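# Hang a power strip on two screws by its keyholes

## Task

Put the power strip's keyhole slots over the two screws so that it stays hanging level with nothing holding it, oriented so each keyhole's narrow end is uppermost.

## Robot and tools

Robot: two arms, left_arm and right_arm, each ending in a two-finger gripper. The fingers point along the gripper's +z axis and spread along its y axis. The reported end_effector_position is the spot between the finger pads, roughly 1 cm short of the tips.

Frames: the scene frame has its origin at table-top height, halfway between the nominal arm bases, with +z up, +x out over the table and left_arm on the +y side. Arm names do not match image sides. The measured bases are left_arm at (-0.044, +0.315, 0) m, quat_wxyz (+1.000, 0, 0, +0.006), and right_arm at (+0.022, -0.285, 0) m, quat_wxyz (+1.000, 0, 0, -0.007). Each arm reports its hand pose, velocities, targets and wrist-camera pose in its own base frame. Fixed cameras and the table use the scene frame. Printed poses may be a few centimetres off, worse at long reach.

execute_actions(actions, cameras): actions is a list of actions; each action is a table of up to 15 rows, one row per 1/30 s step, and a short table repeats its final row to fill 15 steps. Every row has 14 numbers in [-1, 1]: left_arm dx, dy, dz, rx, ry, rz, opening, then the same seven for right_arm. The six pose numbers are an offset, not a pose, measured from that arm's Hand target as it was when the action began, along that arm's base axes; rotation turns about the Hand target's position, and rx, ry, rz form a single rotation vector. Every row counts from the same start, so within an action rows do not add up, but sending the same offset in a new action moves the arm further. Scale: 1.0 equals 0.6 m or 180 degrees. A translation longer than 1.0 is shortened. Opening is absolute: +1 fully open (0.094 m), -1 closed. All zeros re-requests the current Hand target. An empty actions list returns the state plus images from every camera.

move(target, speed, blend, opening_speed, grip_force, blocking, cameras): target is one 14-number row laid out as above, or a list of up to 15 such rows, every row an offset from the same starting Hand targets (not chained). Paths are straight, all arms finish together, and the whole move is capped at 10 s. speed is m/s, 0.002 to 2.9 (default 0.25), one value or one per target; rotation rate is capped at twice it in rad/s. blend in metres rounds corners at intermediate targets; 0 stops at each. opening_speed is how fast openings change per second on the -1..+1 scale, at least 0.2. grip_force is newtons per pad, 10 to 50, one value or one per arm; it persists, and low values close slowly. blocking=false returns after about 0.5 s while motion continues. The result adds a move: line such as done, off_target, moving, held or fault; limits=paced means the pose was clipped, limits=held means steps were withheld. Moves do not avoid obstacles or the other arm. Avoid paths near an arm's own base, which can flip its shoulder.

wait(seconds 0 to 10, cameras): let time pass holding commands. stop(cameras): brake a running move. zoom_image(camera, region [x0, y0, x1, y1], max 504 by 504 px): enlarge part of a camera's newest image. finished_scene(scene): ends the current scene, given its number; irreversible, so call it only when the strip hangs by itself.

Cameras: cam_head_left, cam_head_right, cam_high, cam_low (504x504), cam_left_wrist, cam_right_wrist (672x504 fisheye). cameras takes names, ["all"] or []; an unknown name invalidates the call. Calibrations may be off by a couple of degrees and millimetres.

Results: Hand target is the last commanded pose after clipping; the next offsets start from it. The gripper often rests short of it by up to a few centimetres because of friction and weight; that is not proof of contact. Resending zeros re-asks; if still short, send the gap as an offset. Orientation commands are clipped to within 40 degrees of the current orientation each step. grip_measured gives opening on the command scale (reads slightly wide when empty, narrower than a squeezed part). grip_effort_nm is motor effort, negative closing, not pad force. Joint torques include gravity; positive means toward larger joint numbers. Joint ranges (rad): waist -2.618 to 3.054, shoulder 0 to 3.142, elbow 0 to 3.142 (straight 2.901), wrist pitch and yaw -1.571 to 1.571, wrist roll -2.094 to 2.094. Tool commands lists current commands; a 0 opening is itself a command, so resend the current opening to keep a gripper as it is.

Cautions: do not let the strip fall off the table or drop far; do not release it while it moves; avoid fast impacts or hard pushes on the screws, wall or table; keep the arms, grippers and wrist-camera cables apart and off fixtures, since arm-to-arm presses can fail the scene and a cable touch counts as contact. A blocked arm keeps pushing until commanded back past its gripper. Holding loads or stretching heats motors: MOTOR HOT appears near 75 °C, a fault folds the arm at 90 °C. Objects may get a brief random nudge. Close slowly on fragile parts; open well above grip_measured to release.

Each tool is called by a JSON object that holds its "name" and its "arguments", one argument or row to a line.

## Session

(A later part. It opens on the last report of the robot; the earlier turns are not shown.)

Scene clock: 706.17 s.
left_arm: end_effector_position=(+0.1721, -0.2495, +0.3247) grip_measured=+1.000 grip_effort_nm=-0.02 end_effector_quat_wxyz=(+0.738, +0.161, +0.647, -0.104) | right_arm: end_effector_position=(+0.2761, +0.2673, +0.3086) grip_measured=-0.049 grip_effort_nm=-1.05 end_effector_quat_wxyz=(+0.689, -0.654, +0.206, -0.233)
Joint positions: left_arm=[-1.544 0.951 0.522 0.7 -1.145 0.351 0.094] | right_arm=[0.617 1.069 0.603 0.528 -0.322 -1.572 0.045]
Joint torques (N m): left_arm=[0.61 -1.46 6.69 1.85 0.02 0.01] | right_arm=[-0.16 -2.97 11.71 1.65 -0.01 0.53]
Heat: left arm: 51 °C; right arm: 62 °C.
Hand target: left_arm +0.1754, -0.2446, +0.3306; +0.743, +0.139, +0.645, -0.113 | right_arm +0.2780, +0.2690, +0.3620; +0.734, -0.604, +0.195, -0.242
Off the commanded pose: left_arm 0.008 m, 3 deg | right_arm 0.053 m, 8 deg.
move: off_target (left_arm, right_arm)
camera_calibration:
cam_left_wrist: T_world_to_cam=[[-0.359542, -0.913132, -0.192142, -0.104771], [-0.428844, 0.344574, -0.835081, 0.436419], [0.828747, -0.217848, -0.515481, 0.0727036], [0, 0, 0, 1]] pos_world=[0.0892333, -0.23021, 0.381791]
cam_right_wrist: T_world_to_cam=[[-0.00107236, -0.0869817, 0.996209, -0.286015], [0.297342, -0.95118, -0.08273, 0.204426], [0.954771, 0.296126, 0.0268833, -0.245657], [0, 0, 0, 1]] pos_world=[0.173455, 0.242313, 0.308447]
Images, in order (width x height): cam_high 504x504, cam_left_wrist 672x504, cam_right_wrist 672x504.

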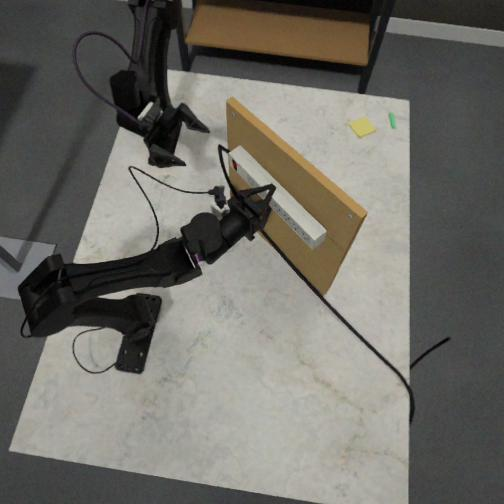

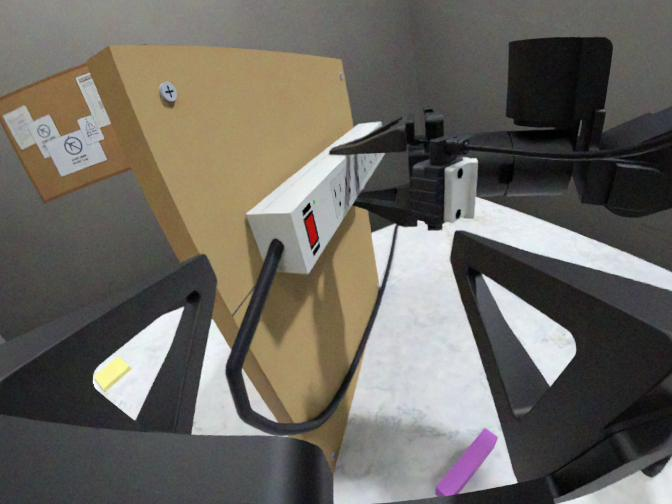

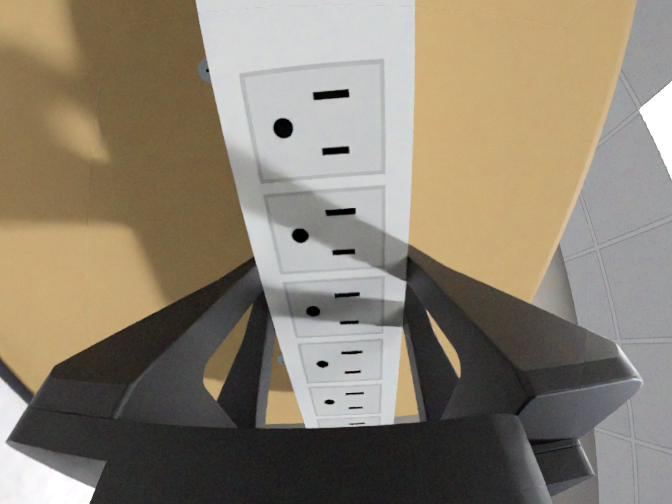

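{"name": "move", "arguments": {
  "target": [
    [0,0,0,0,0,0,1,-0.005,-0.017,-0.032,-0.004,0.003,0,-0.15]
  ],
  "speed": 0.08,
  "cameras": ["cam_right_wrist"]
}}

Scene clock: 730.13 s.
left_arm: end_effector_position=(+0.1721, -0.2495, +0.3247) grip_measured=+1.000 grip_effort_nm=-0.03 end_effector_quat_wxyz=(+0.738, +0.161, +0.647, -0.104) | right_arm: end_effector_position=(+0.2807, +0.2615, +0.3085) grip_measured=-0.049 grip_effort_nm=-1.05 end_effector_quat_wxyz=(+0.688, -0.654, +0.208, -0.236)
Joint positions: left_arm=[-1.544 0.951 0.522 0.7 -1.145 0.351 0.094] | right_arm=[0.588 1.069 0.603 0.528 -0.344 -1.572 0.045]
Joint torques (N m): left_arm=[0.68 -1.44 6.63 1.84 0.01 0.03] | right_arm=[-0.35 -4.52 6.9 1.9 -0.09 0.55]
Heat: left arm: 51 °C; right arm: 59 °C.
Hand target: left_arm +0.1754, -0.2446, +0.3306; +0.743, +0.139, +0.645, -0.113 | right_arm +0.2750, +0.2588, +0.3428; +0.729, -0.610, +0.197, -0.240
Off the commanded pose: left_arm 0.008 m, 3 deg | right_arm 0.035 m, 7 deg.
move: off_target (left_arm, right_arm)
camera_calibration:
cam_right_wrist: T_world_to_cam=[[-0.00248884, -0.0858416, 0.996306, -0.286392], [0.290019, -0.95355, -0.0814333, 0.199813], [0.957018, 0.288745, 0.0272689, -0.24723], [0, 0, 0, 1]] pos_world=[0.177941, 0.237334, 0.308347]
Images, in order (width x height): cam_right_wrist 672x504.

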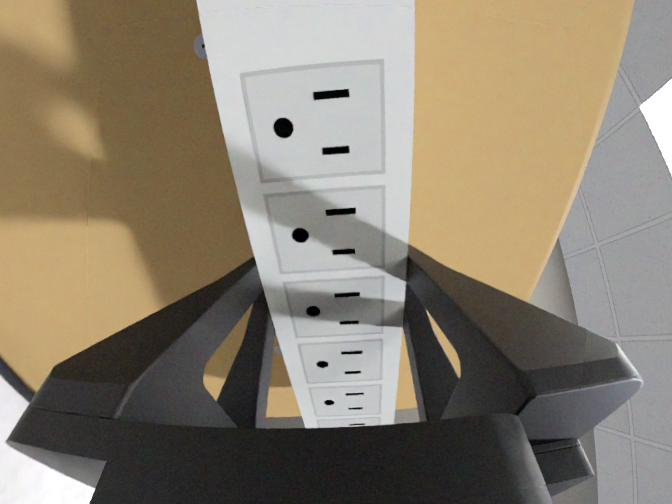

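{"name": "move", "arguments": {
  "target": [
    [0,0,0,0,0,0,1,-0.005,-0.007,-0.04,0,0,0,-0.15]
  ],
  "speed": 0.08
}}

Scene clock: 735.60 s.
left_arm: end_effector_position=(+0.1721, -0.2495, +0.3247) grip_measured=+1.000 grip_effort_nm=-0.02 end_effector_quat_wxyz=(+0.738, +0.161, +0.647, -0.104) | right_arm: end_effector_position=(+0.2786, +0.2550, +0.2770) grip_measured=-0.049 grip_effort_nm=-1.05 end_effector_quat_wxyz=(+0.679, -0.660, +0.225, -0.229)
Joint positions: left_arm=[-1.544 0.951 0.522 0.7 -1.145 0.351 0.094] | right_arm=[0.579 1.069 0.507 0.591 -0.339 -1.558 0.045]
Joint torques (N m): left_arm=[0.69 -1.46 6.69 1.82 0.01 0.04] | right_arm=[-0.23 -4.31 6.84 2.25 -0.13 0.45]
Heat: left arm: 51 °C; right arm: 59 °C.
Hand target: left_arm +0.1754, -0.2446, +0.3306; +0.743, +0.139, +0.645, -0.113 | right_arm +0.2720, +0.2546, +0.3188; +0.729, -0.610, +0.197, -0.240
Off the commanded pose: left_arm 0.008 m, 3 deg | right_arm 0.042 m, 9 deg.
move: off_target (left_arm, right_arm)

{"name": "wait", "arguments": {
  "seconds": 0,
  "cameras": ["cam_high","cam_right_wrist","cam_left_wrist"]
}}

{"name": "zoom_image", "arguments": {
  "camera": "cam_high",
  "region": [200, 120, 360, 280]
}}

{"name": "zoom_image", "arguments": {
  "camera": "cam_left_wrist",
  "region": [230, 120, 530, 345]
}}

Scene clock: 744.67 s.
left_arm: end_effector_position=(+0.1721, -0.2495, +0.3247) grip_measured=+1.000 grip_effort_nm=-0.03 end_effector_quat_wxyz=(+0.738, +0.161, +0.647, -0.104) | right_arm: end_effector_position=(+0.2786, +0.2550, +0.2770) grip_measured=-0.049 grip_effort_nm=-1.05 end_effector_quat_wxyz=(+0.679, -0.660, +0.225, -0.229)
Joint positions: left_arm=[-1.544 0.951 0.522 0.7 -1.145 0.351 0.094] | right_arm=[0.579 1.069 0.507 0.591 -0.339 -1.558 0.045]
Joint torques (N m): left_arm=[0.59 -1.47 6.68 1.83 0 0.02] | right_arm=[-0.35 -4.34 6.8 2.24 -0.16 0.42]
Heat: left arm: 51 °C; right arm: 61 °C.
Hand target: left_arm +0.1754, -0.2446, +0.3306; +0.743, +0.139, +0.645, -0.113 | right_arm +0.2720, +0.2546, +0.3188; +0.729, -0.610, +0.197, -0.240
Tool commands: left_gripper/opening=+1.0 right_gripper/opening=-0.15
Off the commanded pose: left_arm 0.008 m, 3 deg | right_arm 0.042 m, 9 deg.
camera_calibration:
cam_left_wrist: T_world_to_cam=[[-0.359542, -0.913132, -0.192142, -0.104771], [-0.428844, 0.344574, -0.835081, 0.436419], [0.828747, -0.217848, -0.515481, 0.0727036], [0, 0, 0, 1]] pos_world=[0.0892333, -0.23021, 0.381791]
cam_right_wrist: T_world_to_cam=[[0.0356483, -0.0759816, 0.996472, -0.268686], [0.274237, -0.958085, -0.0828653, 0.197619], [0.961001, 0.276223, -0.0133172, -0.229002], [0, 0, 0, 1]] pos_world=[0.175455, 0.232176, 0.281064]
Images, in order (width x height): cam_high 504x504, cam_left_wrist 672x504, cam_right_wrist 672x504.

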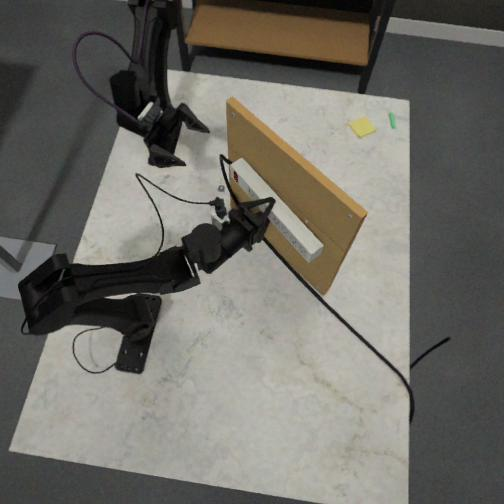

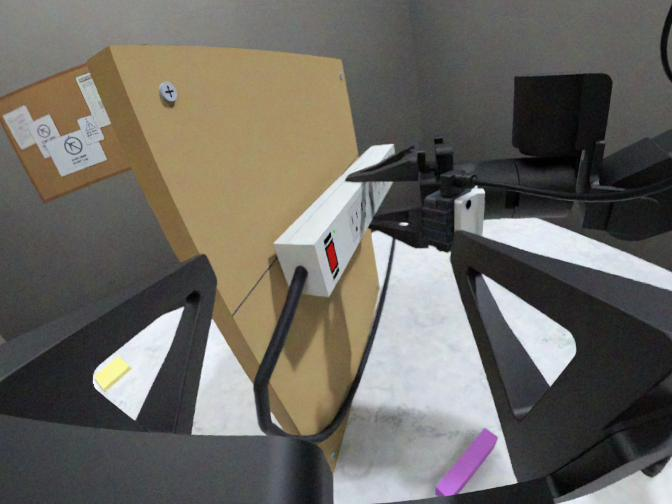

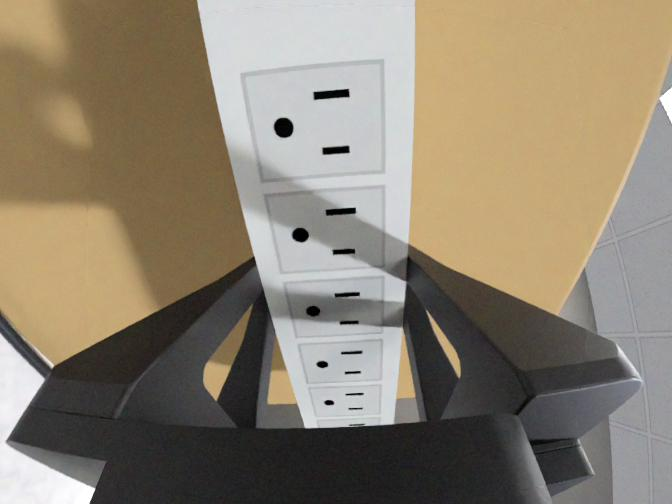

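Scaled by 3.150 from the camera's 504x504 image, which has a finer 720x720 frame.

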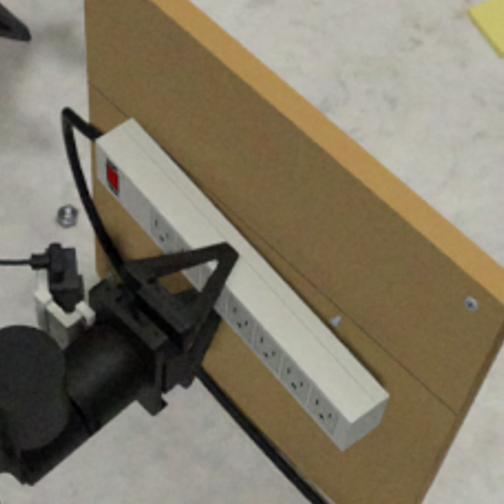

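Scaled by 1.680 from the camera's 672x504 image, which has a finer 960x720 frame.

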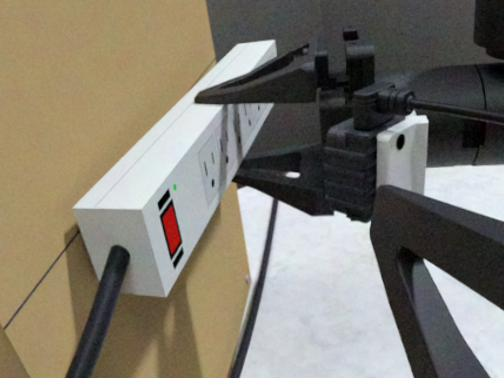

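{"name": "move", "arguments": {
  "target": [
    [0,0,0,0,0,0,1,-0.012,0.002,0.03,-0.0034,-0.0044,0.022,-0.15],
    [0,0,0,0,0,0,1,-0.005,0.012,0.012,-0.0034,-0.0044,0.022,-0.15]
  ],
  "speed": 0.08,
  "cameras": ["cam_high","cam_left_wrist"]
}}

{"name": "zoom_image", "arguments": {
  "camera": "cam_high",
  "region": [200, 120, 360, 280]
}}

{"name": "zoom_image", "arguments": {
  "camera": "cam_left_wrist",
  "region": [230, 120, 530, 345]
}}

Scene clock: 769.10 s.
left_arm: end_effector_position=(+0.1721, -0.2495, +0.3247) grip_measured=+1.000 grip_effort_nm=-0.02 end_effector_quat_wxyz=(+0.738, +0.161, +0.647, -0.104) | right_arm: end_effector_position=(+0.2751, +0.2546, +0.2765) grip_measured=-0.049 grip_effort_nm=-1.05 end_effector_quat_wxyz=(+0.684, -0.667, +0.206, -0.211)
Joint positions: left_arm=[-1.544 0.951 0.522 0.7 -1.145 0.351 0.094] | right_arm=[0.542 1.072 0.507 0.594 -0.43 -1.558 0.045]
Joint torques (N m): left_arm=[0.61 -1.44 6.69 1.82 0.02 0.04] | right_arm=[0.76 -3.12 9.2 2.1 -0.17 0.44]
Heat: left arm: 50 °C; right arm: 63 °C.
Hand target: left_arm +0.1754, -0.2446, +0.3306; +0.743, +0.139, +0.645, -0.113 | right_arm +0.2690, +0.2618, +0.3260; +0.735, -0.618, +0.169, -0.220
Off the commanded pose: left_arm 0.008 m, 3 deg | right_arm 0.050 m, 9 deg.
move: off_target (left_arm, right_arm)
camera_calibration:
cam_left_wrist: T_world_to_cam=[[-0.359542, -0.913132, -0.192142, -0.104771], [-0.428844, 0.344574, -0.835081, 0.436419], [0.828747, -0.217848, -0.515481, 0.0727036], [0, 0, 0, 1]] pos_world=[0.0892333, -0.23021, 0.381791]
Images, in order (width x height): cam_high 504x504, cam_left_wrist 672x504.

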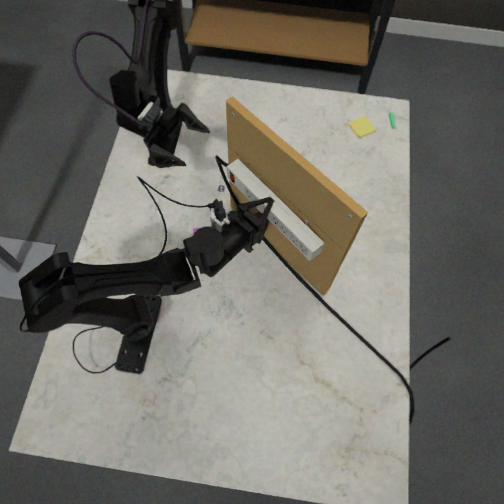

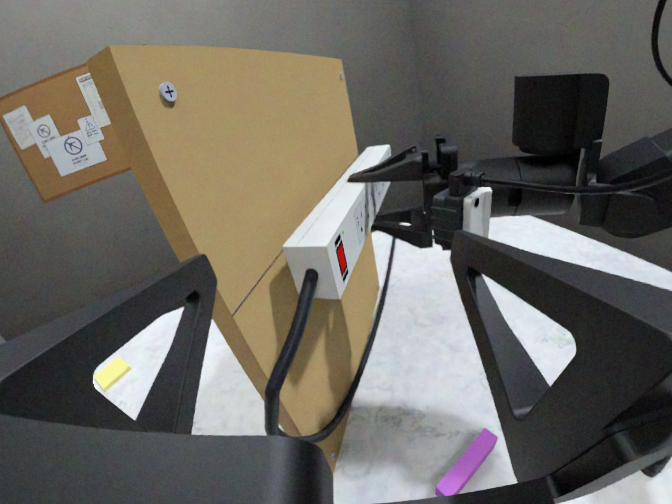

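Scaled by 3.150 from the camera's 504x504 image, which has a finer 720x720 frame.

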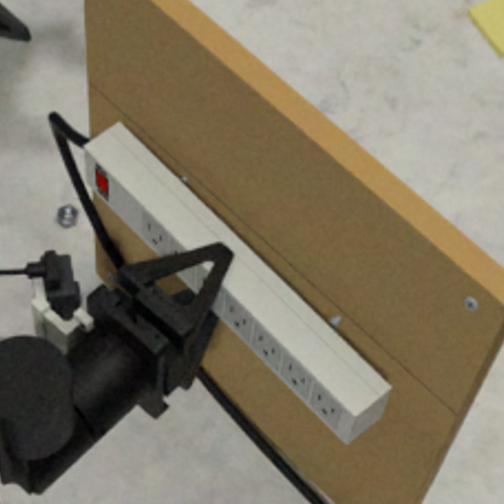

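Scaled by 1.680 from the camera's 672x504 image, which has a finer 960x720 frame.

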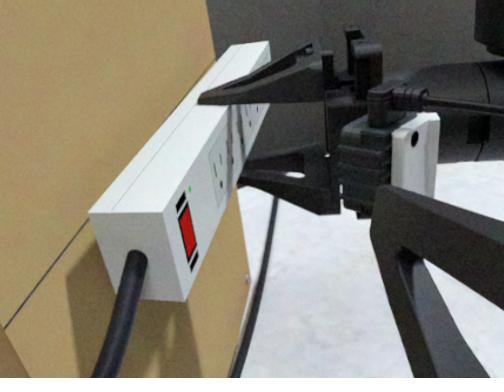

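{"name": "move", "arguments": {
  "target": [
    [0,0,0,0,0,0,1,0.0145,0.027,0.025,-0.0034,-0.0044,0.01,-0.15]
  ],
  "speed": 0.06,
  "cameras": ["cam_high","cam_left_wrist","cam_right_wrist"]
}}

{"name": "zoom_image", "arguments": {
  "camera": "cam_high",
  "region": [200, 120, 360, 280]
}}

{"name": "zoom_image", "arguments": {
  "camera": "cam_left_wrist",
  "region": [230, 120, 530, 345]
}}

Scene clock: 780.23 s.
left_arm: end_effector_position=(+0.1721, -0.2495, +0.3247) grip_measured=+1.000 grip_effort_nm=-0.02 end_effector_quat_wxyz=(+0.738, +0.161, +0.647, -0.104) | right_arm: end_effector_position=(+0.2824, +0.2654, +0.2840) grip_measured=-0.049 grip_effort_nm=-1.05 end_effector_quat_wxyz=(+0.687, -0.669, +0.197, -0.205)
Joint positions: left_arm=[-1.544 0.951 0.522 0.7 -1.145 0.351 0.094] | right_arm=[0.551 1.129 0.565 0.594 -0.442 -1.561 0.045]
Joint torques (N m): left_arm=[0.64 -1.47 6.69 1.83 0.01 0.03] | right_arm=[1.24 -2.88 11.69 1.87 -0.26 0.33]
Heat: left arm: 50 °C; right arm: 63 °C.
Hand target: left_arm +0.1754, -0.2446, +0.3306; +0.743, +0.139, +0.645, -0.113 | right_arm +0.2777, +0.2780, +0.3410; +0.736, -0.623, +0.153, -0.214
Off the commanded pose: left_arm 0.008 m, 3 deg | right_arm 0.059 m, 9 deg.
move: off_target (left_arm, right_arm)
camera_calibration:
cam_left_wrist: T_world_to_cam=[[-0.359542, -0.913132, -0.192142, -0.104771], [-0.428844, 0.344574, -0.835081, 0.436419], [0.828747, -0.217848, -0.515481, 0.0727036], [0, 0, 0, 1]] pos_world=[0.0892333, -0.23021, 0.381791]
cam_right_wrist: T_world_to_cam=[[0.035739, -0.0698625, 0.996916, -0.276739], [0.345687, -0.935109, -0.0779238, 0.179393], [0.937669, 0.347406, -0.00926935, -0.248917], [0, 0, 0, 1]] pos_world=[0.181279, 0.234893, 0.287557]
Images, in order (width x height): cam_high 504x504, cam_left_wrist 672x504, cam_right_wrist 672x504.

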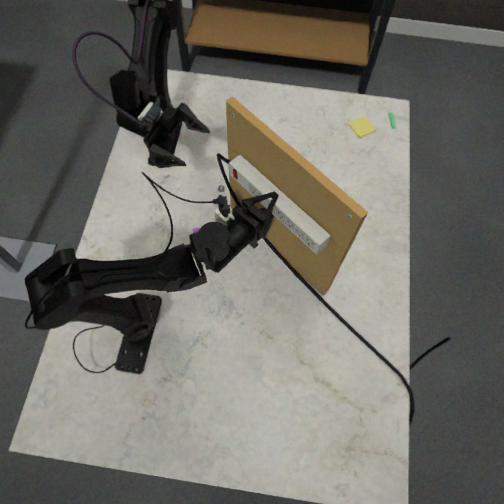

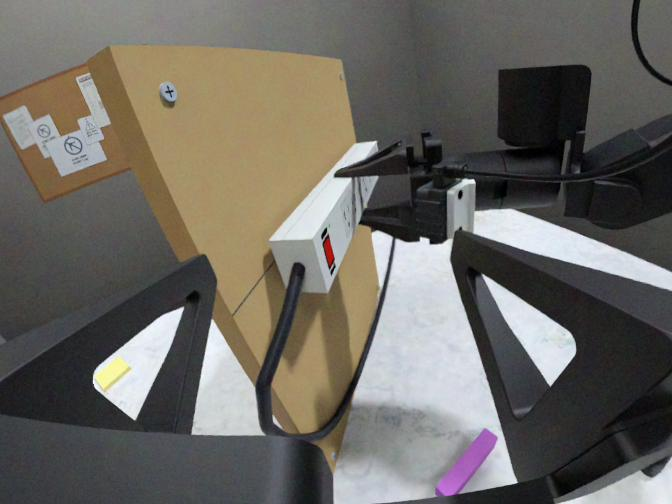

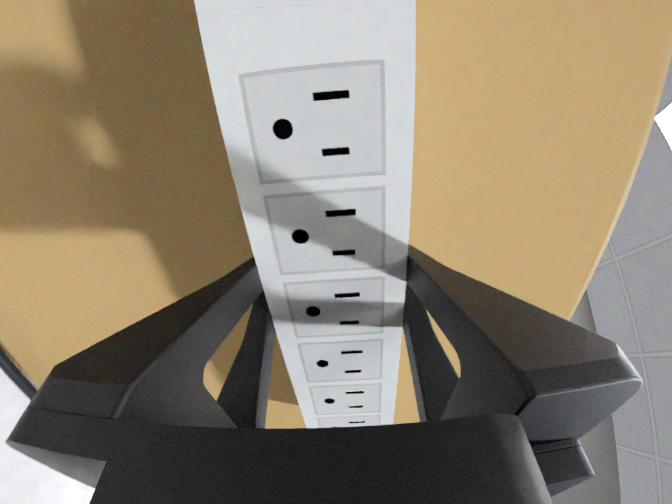

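Scaled by 3.150 from the camera's 504x504 image, which has a finer 720x720 frame.

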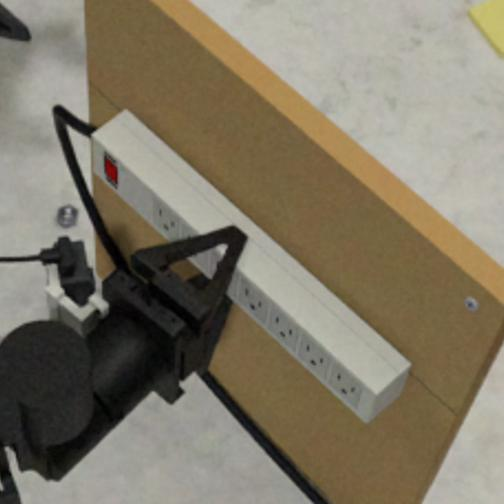

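Scaled by 1.680 from the camera's 672x504 image, which has a finer 960x720 frame.

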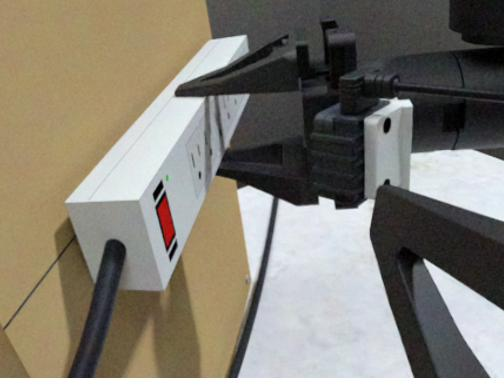

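{"name": "move", "arguments": {
  "target": [
    [0,0,0,0,0,0,1,-0.004,0.004,-0.005,0,0,0,-0.15],
    [0,0,0,0,0,0,1,0.007,0.021,-0.005,0,0,0,-0.15]
  ],
  "speed": 0.06,
  "cameras": ["cam_high","cam_left_wrist"]
}}

{"name": "zoom_image", "arguments": {
  "camera": "cam_high",
  "region": [200, 120, 360, 280]
}}

{"name": "zoom_image", "arguments": {
  "camera": "cam_left_wrist",
  "region": [230, 120, 530, 345]
}}

Scene clock: 794.40 s.
left_arm: end_effector_position=(+0.1721, -0.2495, +0.3247) grip_measured=+1.000 grip_effort_nm=-0.02 end_effector_quat_wxyz=(+0.738, +0.161, +0.647, -0.104) | right_arm: end_effector_position=(+0.2828, +0.2661, +0.2830) grip_measured=-0.049 grip_effort_nm=-1.05 end_effector_quat_wxyz=(+0.686, -0.669, +0.198, -0.205)
Joint positions: left_arm=[-1.544 0.951 0.522 0.7 -1.145 0.351 0.094] | right_arm=[0.553 1.134 0.565 0.597 -0.44 -1.561 0.045]
Joint torques (N m): left_arm=[0.61 -1.4 6.67 1.83 0.01 0.04] | right_arm=[3.82 0.29 12.57 2.08 0.03 0.31]
Heat: left arm: 50 °C; right arm: 62 °C.
Hand target: left_arm +0.1754, -0.2446, +0.3306; +0.743, +0.139, +0.645, -0.113 | right_arm +0.2819, +0.2906, +0.3380; +0.736, -0.623, +0.153, -0.214
Off the commanded pose: left_arm 0.008 m, 3 deg | right_arm 0.060 m, 9 deg.
move: off_target (left_arm, right_arm)
camera_calibration:
cam_left_wrist: T_world_to_cam=[[-0.359542, -0.913132, -0.192142, -0.104771], [-0.428844, 0.344574, -0.835081, 0.436419], [0.828747, -0.217848, -0.515481, 0.0727036], [0, 0, 0, 1]] pos_world=[0.0892333, -0.23021, 0.381791]
Images, in order (width x height): cam_high 504x504, cam_left_wrist 672x504.

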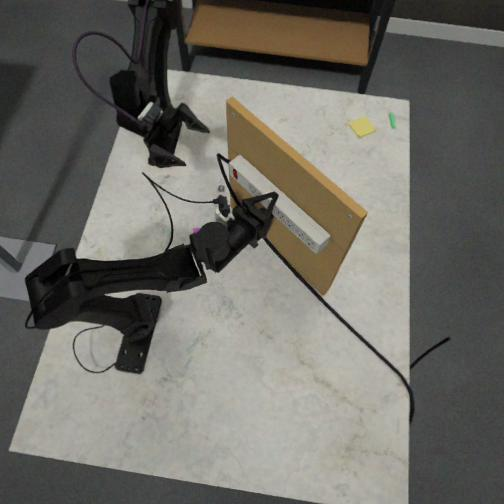

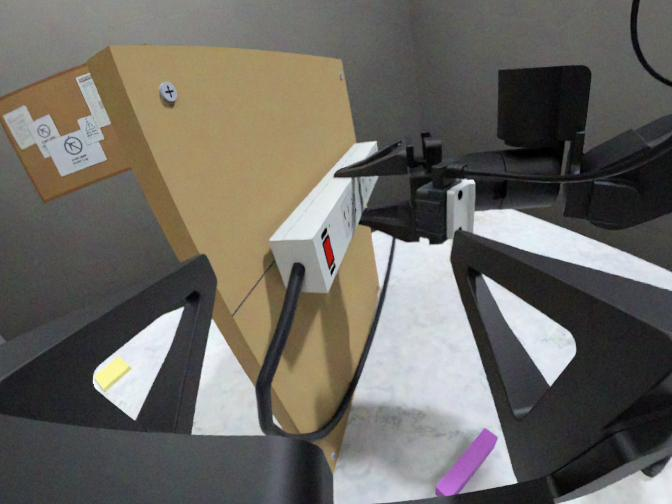

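Scaled by 3.150 from the camera's 504x504 image, which has a finer 720x720 frame.

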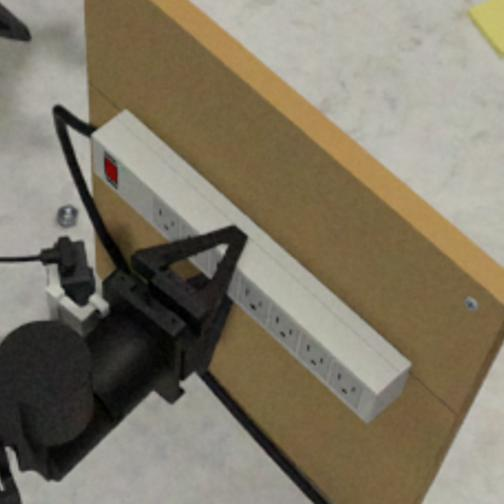

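Scaled by 1.680 from the camera's 672x504 image, which has a finer 960x720 frame.

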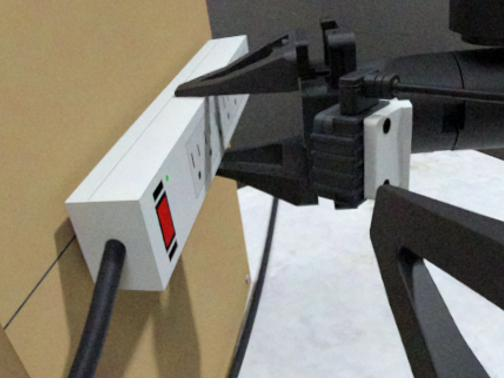

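{"name": "move", "arguments": {
  "target": [
    [0,0,0,0,0,0,1,-0.044,-0.04,0.0,0,0,0,-0.15],
    [0,0,0,0,0,0,1,-0.008,0.006,-0.005,0,0,0,-0.15]
  ],
  "speed": 0.08,
  "cameras": ["cam_high"]
}}

{"name": "zoom_image", "arguments": {
  "camera": "cam_high",
  "region": [200, 120, 360, 280]
}}

Scene clock: 803.63 s.
left_arm: end_effector_position=(+0.1721, -0.2495, +0.3247) grip_measured=+1.000 grip_effort_nm=-0.03 end_effector_quat_wxyz=(+0.738, +0.161, +0.647, -0.104) | right_arm: end_effector_position=(+0.2713, +0.2750, +0.2918) grip_measured=-0.049 grip_effort_nm=-1.05 end_effector_quat_wxyz=(+0.696, -0.665, +0.178, -0.206)
Joint positions: left_arm=[-1.544 0.951 0.522 0.7 -1.145 0.351 0.094] | right_arm=[0.596 1.118 0.565 0.611 -0.425 -1.574 0.045]
Joint torques (N m): left_arm=[0.7 -1.46 6.72 1.84 0.02 0.04] | right_arm=[2.54 1.47 12.03 2.02 0.08 0.37]
Heat: left arm: 50 °C; right arm: 61 °C.
Hand target: left_arm +0.1754, -0.2446, +0.3306; +0.743, +0.139, +0.645, -0.113 | right_arm +0.2771, +0.2942, +0.3350; +0.736, -0.623, +0.153, -0.214
Off the commanded pose: left_arm 0.008 m, 3 deg | right_arm 0.048 m, 7 deg.
move: off_target (left_arm, right_arm)
Images, in order (width x height): cam_high 504x504.

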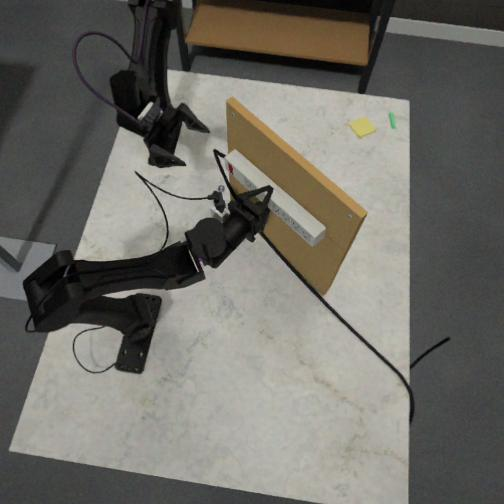

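Scaled by 3.150 from the camera's 504x504 image, which has a finer 720x720 frame.

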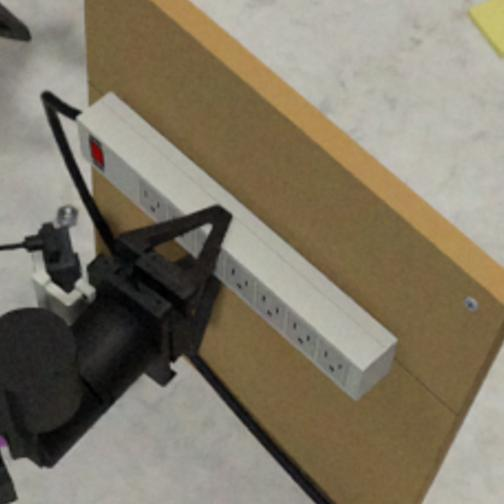

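{"name": "move", "arguments": {
  "target": [
    [0,0,0,0,0,0,1,-0.028,-0.063,0.01,0,0,0,-0.15],
    [0,0,0,0,0,0,1,-0.028,-0.063,-0.02,0,0,0,-0.15],
    [0,0,0,0,0,0,1,0.013,-0.010,-0.02,0,0,0,-0.15]
  ],
  "speed": 0.08,
  "cameras": ["cam_high"]
}}

{"name": "zoom_image", "arguments": {
  "camera": "cam_high",
  "region": [200, 120, 360, 280]
}}

Scene clock: 822.53 s.
left_arm: end_effector_position=(+0.1721, -0.2495, +0.3247) grip_measured=+1.000 grip_effort_nm=-0.03 end_effector_quat_wxyz=(+0.738, +0.161, +0.647, -0.104) | right_arm: end_effector_position=(+0.2793, +0.2697, +0.2622) grip_measured=-0.049 grip_effort_nm=-1.05 end_effector_quat_wxyz=(+0.680, -0.681, +0.193, -0.193)
Joint positions: left_arm=[-1.544 0.951 0.522 0.7 -1.145 0.351 0.094] | right_arm=[0.558 1.164 0.522 0.642 -0.46 -1.572 0.045]
Joint torques (N m): left_arm=[0.7 -1.39 6.67 1.83 0 0.03] | right_arm=[2.13 -0.44 12.4 2.3 0.03 0.44]
Heat: left arm: 50 °C; right arm: 60 °C.
Hand target: left_arm +0.1754, -0.2446, +0.3306; +0.743, +0.139, +0.645, -0.113 | right_arm +0.2849, +0.2882, +0.3230; +0.736, -0.623, +0.153, -0.214
Off the commanded pose: left_arm 0.008 m, 3 deg | right_arm 0.064 m, 11 deg.
move: off_target (left_arm, right_arm)
Images, in order (width x height): cam_high 504x504.

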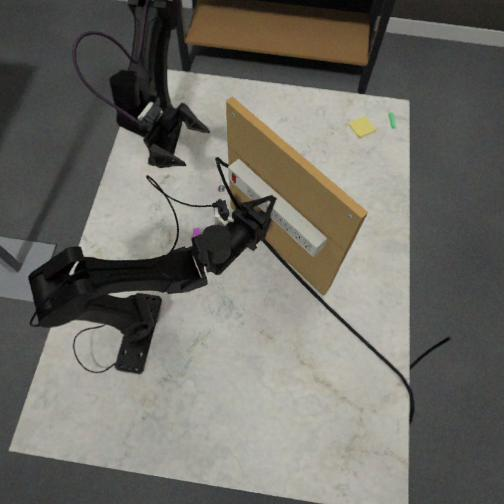

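Scaled by 3.150 from the camera's 504x504 image, which has a finer 720x720 frame.

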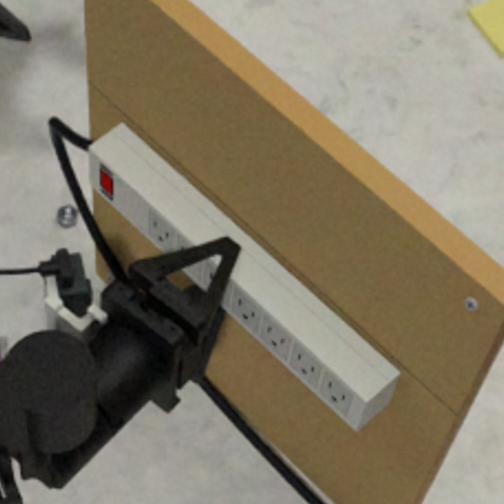

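{"name": "move", "arguments": {
  "target": [
    [0,0,0,0,0,0,1,-0.037,-0.056,0.07,0,0,0,-0.15],
    [0,0,0,0,0,0,1,-0.037,-0.056,0.041,0,0,0,-0.15],
    [0,0,0,0,0,0,1,0.004,-0.003,0.041,0,0,0,-0.15]
  ],
  "speed": 0.08,
  "cameras": ["cam_high"]
}}

{"name": "zoom_image", "arguments": {
  "camera": "cam_high",
  "region": [200, 120, 360, 280]
}}

Scene clock: 843.60 s.
left_arm: end_effector_position=(+0.1721, -0.2495, +0.3247) grip_measured=+1.000 grip_effort_nm=-0.03 end_effector_quat_wxyz=(+0.738, +0.161, +0.647, -0.104) | right_arm: end_effector_position=(+0.2821, +0.2673, +0.2942) grip_measured=-0.049 grip_effort_nm=-1.05 end_effector_quat_wxyz=(+0.686, -0.675, +0.188, -0.196)
Joint positions: left_arm=[-1.544 0.951 0.522 0.7 -1.145 0.351 0.094] | right_arm=[0.539 1.125 0.614 0.531 -0.482 -1.568 0.045]
Joint torques (N m): left_arm=[0.61 -1.44 6.69 1.82 0.02 0.03] | right_arm=[2.66 0.65 11.97 2.3 0.09 0.42]
Heat: left arm: 50 °C; right arm: 62 °C.
Hand target: left_arm +0.1754, -0.2446, +0.3306; +0.743, +0.139, +0.645, -0.113 | right_arm +0.2873, +0.2864, +0.3476; +0.736, -0.623, +0.153, -0.214
Off the commanded pose: left_arm 0.008 m, 3 deg | right_arm 0.057 m, 9 deg.
move: off_target (left_arm, right_arm)
Images, in order (width x height): cam_high 504x504.

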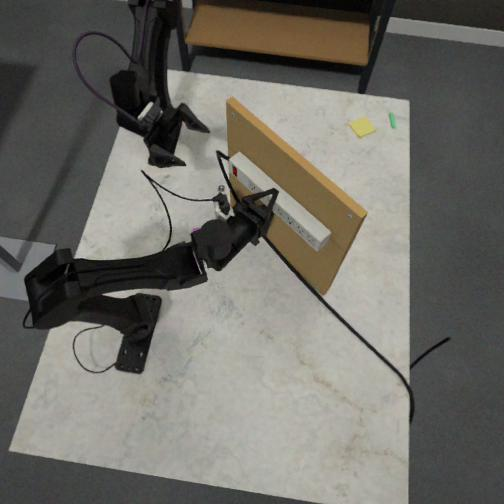

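Scaled by 3.150 from the camera's 504x504 image, which has a finer 720x720 frame.

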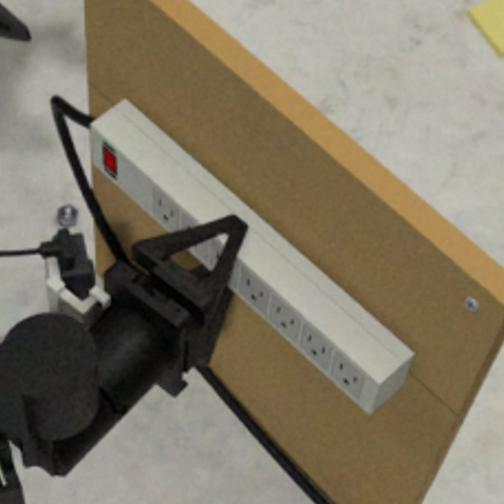

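{"name": "move", "arguments": {
  "target": [
    [0,0,0,0,0,0,1,-0.043,-0.052,0.04,0,0,0,-0.15],
    [0,0,0,0,0,0,1,-0.043,-0.052,-0.012,0,0,0,-0.15],
    [0,0,0,0,0,0,1,-0.002,0.001,-0.012,0,0,0,-0.15]
  ],
  "speed": 0.08
}}

Scene clock: 858.43 s.
left_arm: end_effector_position=(+0.1721, -0.2495, +0.3247) grip_measured=+1.000 grip_effort_nm=-0.03 end_effector_quat_wxyz=(+0.738, +0.161, +0.647, -0.104) | right_arm: end_effector_position=(+0.2801, +0.2684, +0.2804) grip_measured=-0.049 grip_effort_nm=-1.05 end_effector_quat_wxyz=(+0.681, -0.680, +0.193, -0.191)
Joint positions: left_arm=[-1.544 0.951 0.522 0.7 -1.145 0.351 0.094] | right_arm=[0.548 1.132 0.58 0.553 -0.473 -1.568 0.045]
Joint torques (N m): left_arm=[0.58 -1.46 6.61 1.84 0.01 0.03] | right_arm=[2.32 0.23 12.26 2.36 0.04 0.4]
Heat: left arm: 50 °C; right arm: 63 °C.
Hand target: left_arm +0.1754, -0.2446, +0.3306; +0.743, +0.139, +0.645, -0.113 | right_arm +0.2861, +0.2870, +0.3404; +0.736, -0.623, +0.153, -0.214
Off the commanded pose: left_arm 0.008 m, 3 deg | right_arm 0.063 m, 10 deg.
move: off_target (left_arm, right_arm)

{"name": "move", "arguments": {
  "target": [
    [0,0,0,0,0,0,1,-0.038,-0.055,0.04,0,0,0,-0.15],
    [0,0,0,0,0,0,1,-0.038,-0.055,0.008,0,0,0,-0.15],
    [0,0,0,0,0,0,1,0.003,-0.002,0.008,0,0,0,-0.15]
  ],
  "speed": 0.08
}}

Scene clock: 872.57 s.
left_arm: end_effector_position=(+0.1721, -0.2495, +0.3247) grip_measured=+1.000 grip_effort_nm=-0.02 end_effector_quat_wxyz=(+0.738, +0.161, +0.647, -0.104) | right_arm: end_effector_position=(+0.2827, +0.2666, +0.2892) grip_measured=-0.049 grip_effort_nm=-1.05 end_effector_quat_wxyz=(+0.684, -0.677, +0.191, -0.194)
Joint positions: left_arm=[-1.544 0.951 0.522 0.7 -1.145 0.351 0.094] | right_arm=[0.536 1.129 0.603 0.539 -0.483 -1.566 0.045]
Joint torques (N m): left_arm=[0.58 -1.44 6.64 1.85 0.02 0.03] | right_arm=[2.56 0.69 12.14 2.3 0.07 0.39]
Heat: left arm: 50 °C; right arm: 63 °C.
Hand target: left_arm +0.1754, -0.2446, +0.3306; +0.743, +0.139, +0.645, -0.113 | right_arm +0.2879, +0.2858, +0.3452; +0.736, -0.623, +0.153, -0.214
Off the commanded pose: left_arm 0.008 m, 3 deg | right_arm 0.059 m, 10 deg.
move: off_target (left_arm, right_arm)

{"name": "move", "arguments": {
  "target": [
    [0,0,0,0,0,0,1,-0.043,-0.052,0.04,0,0,0,-0.15],
    [0,0,0,0,0,0,1,-0.043,-0.052,-0.004,0,0,0,-0.15],
    [0,0,0,0,0,0,1,-0.0025,0.002,-0.004,0,0,0,-0.15]
  ],
  "speed": 0.08,
  "cameras": ["cam_high","cam_left_wrist"]
}}

{"name": "zoom_image", "arguments": {
  "camera": "cam_high",
  "region": [200, 120, 360, 280]
}}

{"name": "zoom_image", "arguments": {
  "camera": "cam_left_wrist",
  "region": [260, 120, 410, 300]
}}

Scene clock: 887.33 s.
left_arm: end_effector_position=(+0.1721, -0.2495, +0.3247) grip_measured=+1.000 grip_effort_nm=-0.03 end_effector_quat_wxyz=(+0.738, +0.161, +0.647, -0.104) | right_arm: end_effector_position=(+0.2809, +0.2679, +0.2845) grip_measured=-0.049 grip_effort_nm=-1.05 end_effector_quat_wxyz=(+0.682, -0.679, +0.193, -0.192)
Joint positions: left_arm=[-1.544 0.951 0.522 0.7 -1.145 0.351 0.094] | right_arm=[0.545 1.129 0.591 0.544 -0.474 -1.566 0.045]
Joint torques (N m): left_arm=[0.64 -1.47 6.63 1.83 0.01 0.03] | right_arm=[2.48 0.43 12.31 2.35 0.06 0.39]
Heat: left arm: 50 °C; right arm: 61 °C.
Hand target: left_arm +0.1754, -0.2446, +0.3306; +0.743, +0.139, +0.645, -0.113 | right_arm +0.2864, +0.2870, +0.3428; +0.736, -0.623, +0.153, -0.214
Off the commanded pose: left_arm 0.008 m, 3 deg | right_arm 0.062 m, 10 deg.
move: off_target (left_arm, right_arm)
camera_calibration:
cam_left_wrist: T_world_to_cam=[[-0.359542, -0.913132, -0.192142, -0.104771], [-0.428844, 0.344574, -0.835081, 0.436419], [0.828747, -0.217848, -0.515481, 0.0727036], [0, 0, 0, 1]] pos_world=[0.0892333, -0.23021, 0.381791]
Images, in order (width x height): cam_high 504x504, cam_left_wrist 672x504.

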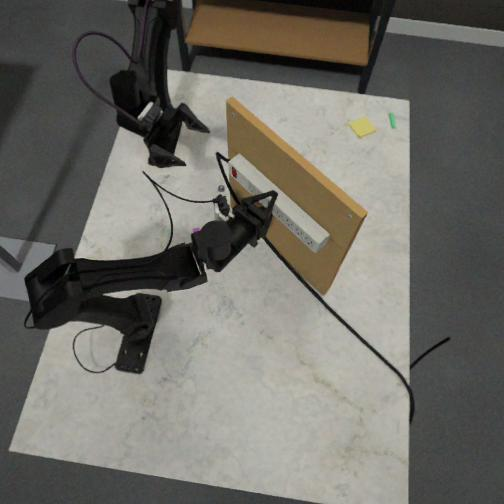

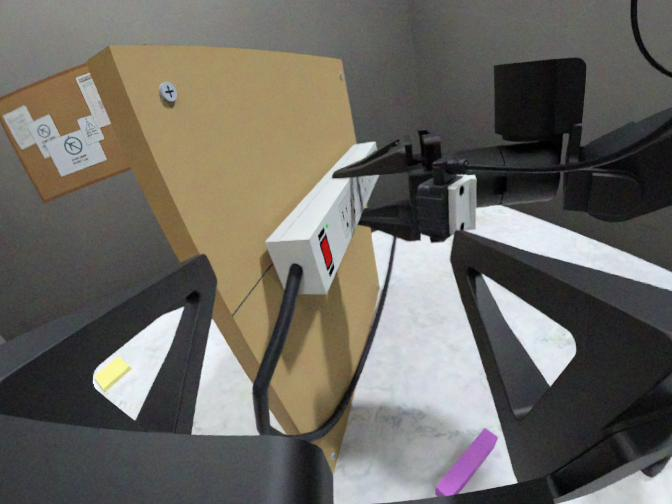

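Scaled by 3.150 from the camera's 504x504 image, which has a finer 720x720 frame.

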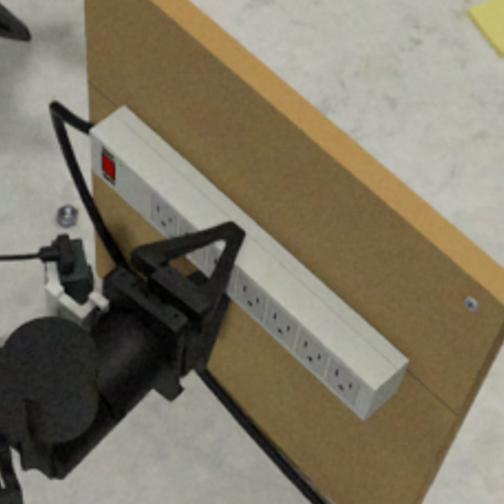

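Scaled by 2.800 from the camera's 672x504 image, which has a finer 960x720 frame.

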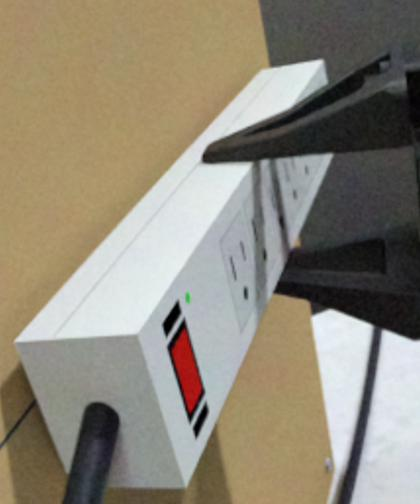

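{"name": "move", "arguments": {
  "target": [
    [0,0,0,0,0,0,1,-0.036,-0.056,0.04,0,0,0,-0.15],
    [0,0,0,0,0,0,1,-0.036,-0.056,0.002,0,0,0,-0.15],
    [0,0,0,0,0,0,1,0.005,-0.004,0.002,0,0,0,-0.15]
  ],
  "speed": 0.1
}}

{"name": "move", "arguments": {
  "target": [
    [0,0,0,0,0,0,1,-0.036,-0.056,0.04,0,0,0,-0.15],
    [0,0,0,0,0,0,1,-0.036,-0.056,0.0,0,0,0,-0.15],
    [0,0,0,0,0,0,1,0.004,-0.003,0.0,0,0,0,-0.15]
  ],
  "speed": 0.1
}}

Scene clock: 907.70 s.
left_arm: end_effector_position=(+0.1721, -0.2495, +0.3247) grip_measured=+1.000 grip_effort_nm=-0.03 end_effector_quat_wxyz=(+0.738, +0.161, +0.647, -0.104) | right_arm: end_effector_position=(+0.2834, +0.2660, +0.2886) grip_measured=-0.049 grip_effort_nm=-1.05 end_effector_quat_wxyz=(+0.685, -0.676, +0.189, -0.194)
Joint positions: left_arm=[-1.544 0.951 0.522 0.7 -1.145 0.351 0.094] | right_arm=[0.53 1.134 0.6 0.55 -0.493 -1.566 0.045]
Joint torques (N m): left_arm=[0.58 -1.47 6.76 1.83 0 0.04] | right_arm=[2.61 0.46 12.14 2.28 0.09 0.42]
Heat: left arm: 50 °C; right arm: 63 °C.
Hand target: left_arm +0.1754, -0.2446, +0.3306; +0.743, +0.139, +0.645, -0.113 | right_arm +0.2894, +0.2846, +0.3440; +0.736, -0.623, +0.153, -0.214
Off the commanded pose: left_arm 0.008 m, 3 deg | right_arm 0.059 m, 10 deg.
move: off_target (left_arm, right_arm)

Scene clock: 910.30 s.
left_arm: end_effector_position=(+0.1721, -0.2495, +0.3247) grip_measured=+1.000 grip_effort_nm=-0.02 end_effector_quat_wxyz=(+0.738, +0.161, +0.647, -0.104) | right_arm: end_effector_position=(+0.2859, +0.2639, +0.2885) grip_measured=-0.049 grip_effort_nm=-1.05 end_effector_quat_wxyz=(+0.686, -0.675, +0.190, -0.193)
Joint positions: left_arm=[-1.544 0.951 0.522 0.7 -1.145 0.351 0.094] | right_arm=[0.516 1.14 0.602 0.556 -0.506 -1.561 0.045]
Joint torques (N m): left_arm=[0.64 -1.46 6.68 1.83 0.01 0.03] | right_arm=[2.69 0.44 12.16 2.27 0.11 0.43]
Heat: left arm: 50 °C; right arm: 62 °C.
Hand target: left_arm +0.1754, -0.2446, +0.3306; +0.743, +0.139, +0.645, -0.113 | right_arm +0.2918, +0.2828, +0.3440; +0.736, -0.623, +0.153, -0.214
Off the commanded pose: left_arm 0.008 m, 3 deg | right_arm 0.059 m, 10 deg.
move: off_target (left_arm, right_arm)

{"name": "move", "arguments": {
  "target": [
    [0,0,0,0,0,0,1,-0.04,-0.052,0.04,0,0,0,-0.15],
    [0,0,0,0,0,0,1,-0.04,-0.052,-0.007,0,0,0,-0.15],
    [0,0,0,0,0,0,1,0.0,0.0,-0.007,0,0,0,-0.15]
  ],
  "speed": 0.1
}}

{"name": "move", "arguments": {
  "target": [
    [0,0,0,0,0,0,1,-0.043,-0.049,0.04,0,0,0,-0.15],
    [0,0,0,0,0,0,1,-0.043,-0.049,0.0,0,0,0,-0.15],
    [0,0,0,0,0,0,1,-0.003,0.003,0.0,0,0,0,-0.15]
  ],
  "speed": 0.1,
  "cameras": ["cam_high"]
}}

{"name": "zoom_image", "arguments": {
  "camera": "cam_high",
  "region": [200, 120, 360, 280]
}}

Scene clock: 925.60 s.
left_arm: end_effector_position=(+0.1721, -0.2495, +0.3247) grip_measured=+1.000 grip_effort_nm=-0.02 end_effector_quat_wxyz=(+0.738, +0.161, +0.647, -0.104) | right_arm: end_effector_position=(+0.2856, +0.2642, +0.2829) grip_measured=-0.049 grip_effort_nm=-1.05 end_effector_quat_wxyz=(+0.685, -0.676, +0.191, -0.192)
Joint positions: left_arm=[-1.544 0.951 0.522 0.7 -1.145 0.351 0.094] | right_arm=[0.518 1.146 0.586 0.573 -0.505 -1.561 0.045]
Joint torques (N m): left_arm=[0.58 -1.48 6.65 1.83 0 0.03] | right_arm=[2.61 0.36 12.14 2.29 0.11 0.39]
Heat: left arm: 50 °C; right arm: 62 °C.
Hand target: left_arm +0.1754, -0.2446, +0.3306; +0.743, +0.139, +0.645, -0.113 | right_arm +0.2918, +0.2828, +0.3398; +0.736, -0.623, +0.153, -0.214
Off the commanded pose: left_arm 0.008 m, 3 deg | right_arm 0.060 m, 10 deg.
move: off_target (left_arm, right_arm)

Scene clock: 928.20 s.
left_arm: end_effector_position=(+0.1721, -0.2495, +0.3247) grip_measured=+1.000 grip_effort_nm=-0.02 end_effector_quat_wxyz=(+0.738, +0.161, +0.647, -0.104) | right_arm: end_effector_position=(+0.2839, +0.2653, +0.2848) grip_measured=-0.049 grip_effort_nm=-1.05 end_effector_quat_wxyz=(+0.686, -0.675, +0.191, -0.193)
Joint positions: left_arm=[-1.544 0.951 0.522 0.7 -1.145 0.351 0.094] | right_arm=[0.527 1.14 0.586 0.571 -0.494 -1.561 0.045]
Joint torques (N m): left_arm=[0.64 -1.48 6.68 1.81 0.02 0.03] | right_arm=[2.66 0.59 12.14 2.27 0.1 0.4]
Heat: left arm: 50 °C; right arm: 62 °C.
Hand target: left_arm +0.1754, -0.2446, +0.3306; +0.743, +0.139, +0.645, -0.113 | right_arm +0.2900, +0.2846, +0.3398; +0.736, -0.623, +0.153, -0.214
Off the commanded pose: left_arm 0.008 m, 3 deg | right_arm 0.059 m, 10 deg.
move: off_target (left_arm, right_arm)
Images, in order (width x height): cam_high 504x504.

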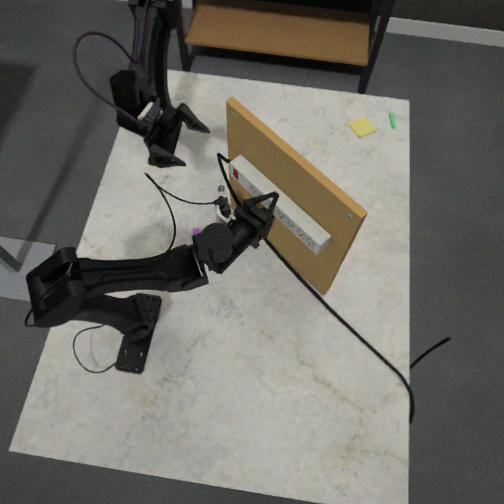

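Scaled by 3.150 from the camera's 504x504 image, which has a finer 720x720 frame.

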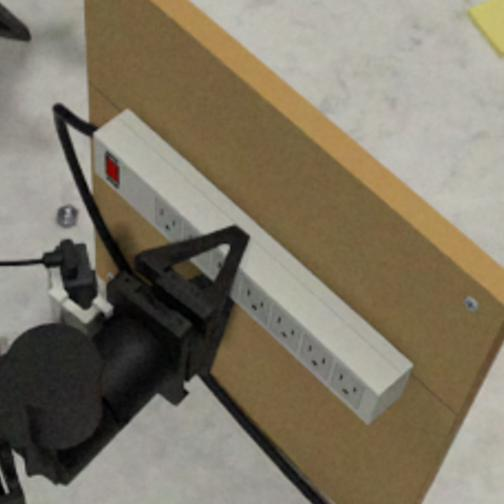

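{"name": "move", "arguments": {
  "target": [
    [0,0,0,0,0,0,1,-0.0445,-0.049,0.04,0,0,0,-0.15],
    [0,0,0,0,0,0,1,-0.0445,-0.049,0.004,0,0,0,-0.15],
    [0,0,0,0,0,0,1,-0.0035,0.003,0.004,0,0,0,-0.15]
  ],
  "speed": 0.1
}}

{"name": "move", "arguments": {
  "target": [
    [0,0,0,0,0,0,1,-0.0435,-0.049,0.04,0,0,0,-0.15],
    [0,0,0,0,0,0,1,-0.0435,-0.049,0.002,0,0,0,-0.15],
    [0,0,0,0,0,0,1,-0.0025,0.002,0.002,0,0,0,-0.15]
  ],
  "speed": 0.1
}}

{"name": "move", "arguments": {
  "target": [
    [0,0,0,0,0,0,1,-0.0435,-0.049,0.04,0,0,0,-0.15],
    [0,0,0,0,0,0,1,-0.0435,-0.049,0.002,0,0,0,-0.15],
    [0,0,0,0,0,0,1,-0.0025,0.002,0.002,0,0,0,-0.15]
  ],
  "speed": 0.1
}}

Scene clock: 950.00 s.
left_arm: end_effector_position=(+0.1721, -0.2495, +0.3247) grip_measured=+1.000 grip_effort_nm=-0.02 end_effector_quat_wxyz=(+0.738, +0.161, +0.647, -0.104) | right_arm: end_effector_position=(+0.2819, +0.2672, +0.2869) grip_measured=-0.049 grip_effort_nm=-1.05 end_effector_quat_wxyz=(+0.686, -0.675, +0.191, -0.193)
Joint positions: left_arm=[-1.544 0.951 0.522 0.7 -1.145 0.351 0.094] | right_arm=[0.539 1.132 0.592 0.556 -0.482 -1.561 0.045]
Joint torques (N m): left_arm=[0.65 -1.4 6.67 1.83 0 0.03] | right_arm=[2.61 0.66 12.16 2.29 0.07 0.37]
Heat: left arm: 50 °C; right arm: 65 °C.
Hand target: left_arm +0.1754, -0.2446, +0.3306; +0.743, +0.139, +0.645, -0.113 | right_arm +0.2879, +0.2864, +0.3422; +0.736, -0.623, +0.153, -0.214
Off the commanded pose: left_arm 0.008 m, 3 deg | right_arm 0.059 m, 10 deg.
move: off_target (left_arm, right_arm)

Scene clock: 952.57 s.
left_arm: end_effector_position=(+0.1721, -0.2495, +0.3247) grip_measured=+1.000 grip_effort_nm=-0.02 end_effector_quat_wxyz=(+0.738, +0.161, +0.647, -0.104) | right_arm: end_effector_position=(+0.2808, +0.2682, +0.2879) grip_measured=-0.049 grip_effort_nm=-1.05 end_effector_quat_wxyz=(+0.685, -0.676, +0.192, -0.193)
Joint positions: left_arm=[-1.544 0.951 0.522 0.7 -1.145 0.351 0.094] | right_arm=[0.547 1.128 0.596 0.547 -0.473 -1.561 0.045]
Joint torques (N m): left_arm=[0.65 -1.51 6.69 1.82 0.02 0.04] | right_arm=[2.58 0.64 12.23 2.31 0.05 0.33]
Heat: left arm: 50 °C; right arm: 64 °C.
Hand target: left_arm +0.1754, -0.2446, +0.3306; +0.743, +0.139, +0.645, -0.113 | right_arm +0.2864, +0.2876, +0.3434; +0.736, -0.623, +0.153, -0.214
Off the commanded pose: left_arm 0.008 m, 3 deg | right_arm 0.059 m, 10 deg.
move: off_target (left_arm, right_arm)

Scene clock: 955.13 s.
left_arm: end_effector_position=(+0.1721, -0.2495, +0.3247) grip_measured=+1.000 grip_effort_nm=-0.02 end_effector_quat_wxyz=(+0.738, +0.161, +0.647, -0.104) | right_arm: end_effector_position=(+0.2792, +0.2696, +0.2882) grip_measured=-0.049 grip_effort_nm=-1.05 end_effector_quat_wxyz=(+0.684, -0.676, +0.193, -0.192)
Joint positions: left_arm=[-1.544 0.951 0.522 0.7 -1.145 0.351 0.094] | right_arm=[0.556 1.123 0.597 0.538 -0.463 -1.561 0.045]
Joint torques (N m): left_arm=[0.65 -1.46 6.71 1.82 0.02 0.05] | right_arm=[2.54 0.65 12.19 2.33 0.09 0.31]
Heat: left arm: 50 °C; right arm: 64 °C.
Hand target: left_arm +0.1754, -0.2446, +0.3306; +0.743, +0.139, +0.645, -0.113 | right_arm +0.2849, +0.2888, +0.3446; +0.736, -0.623, +0.153, -0.214
Off the commanded pose: left_arm 0.008 m, 3 deg | right_arm 0.060 m, 10 deg.
move: off_target (left_arm, right_arm)


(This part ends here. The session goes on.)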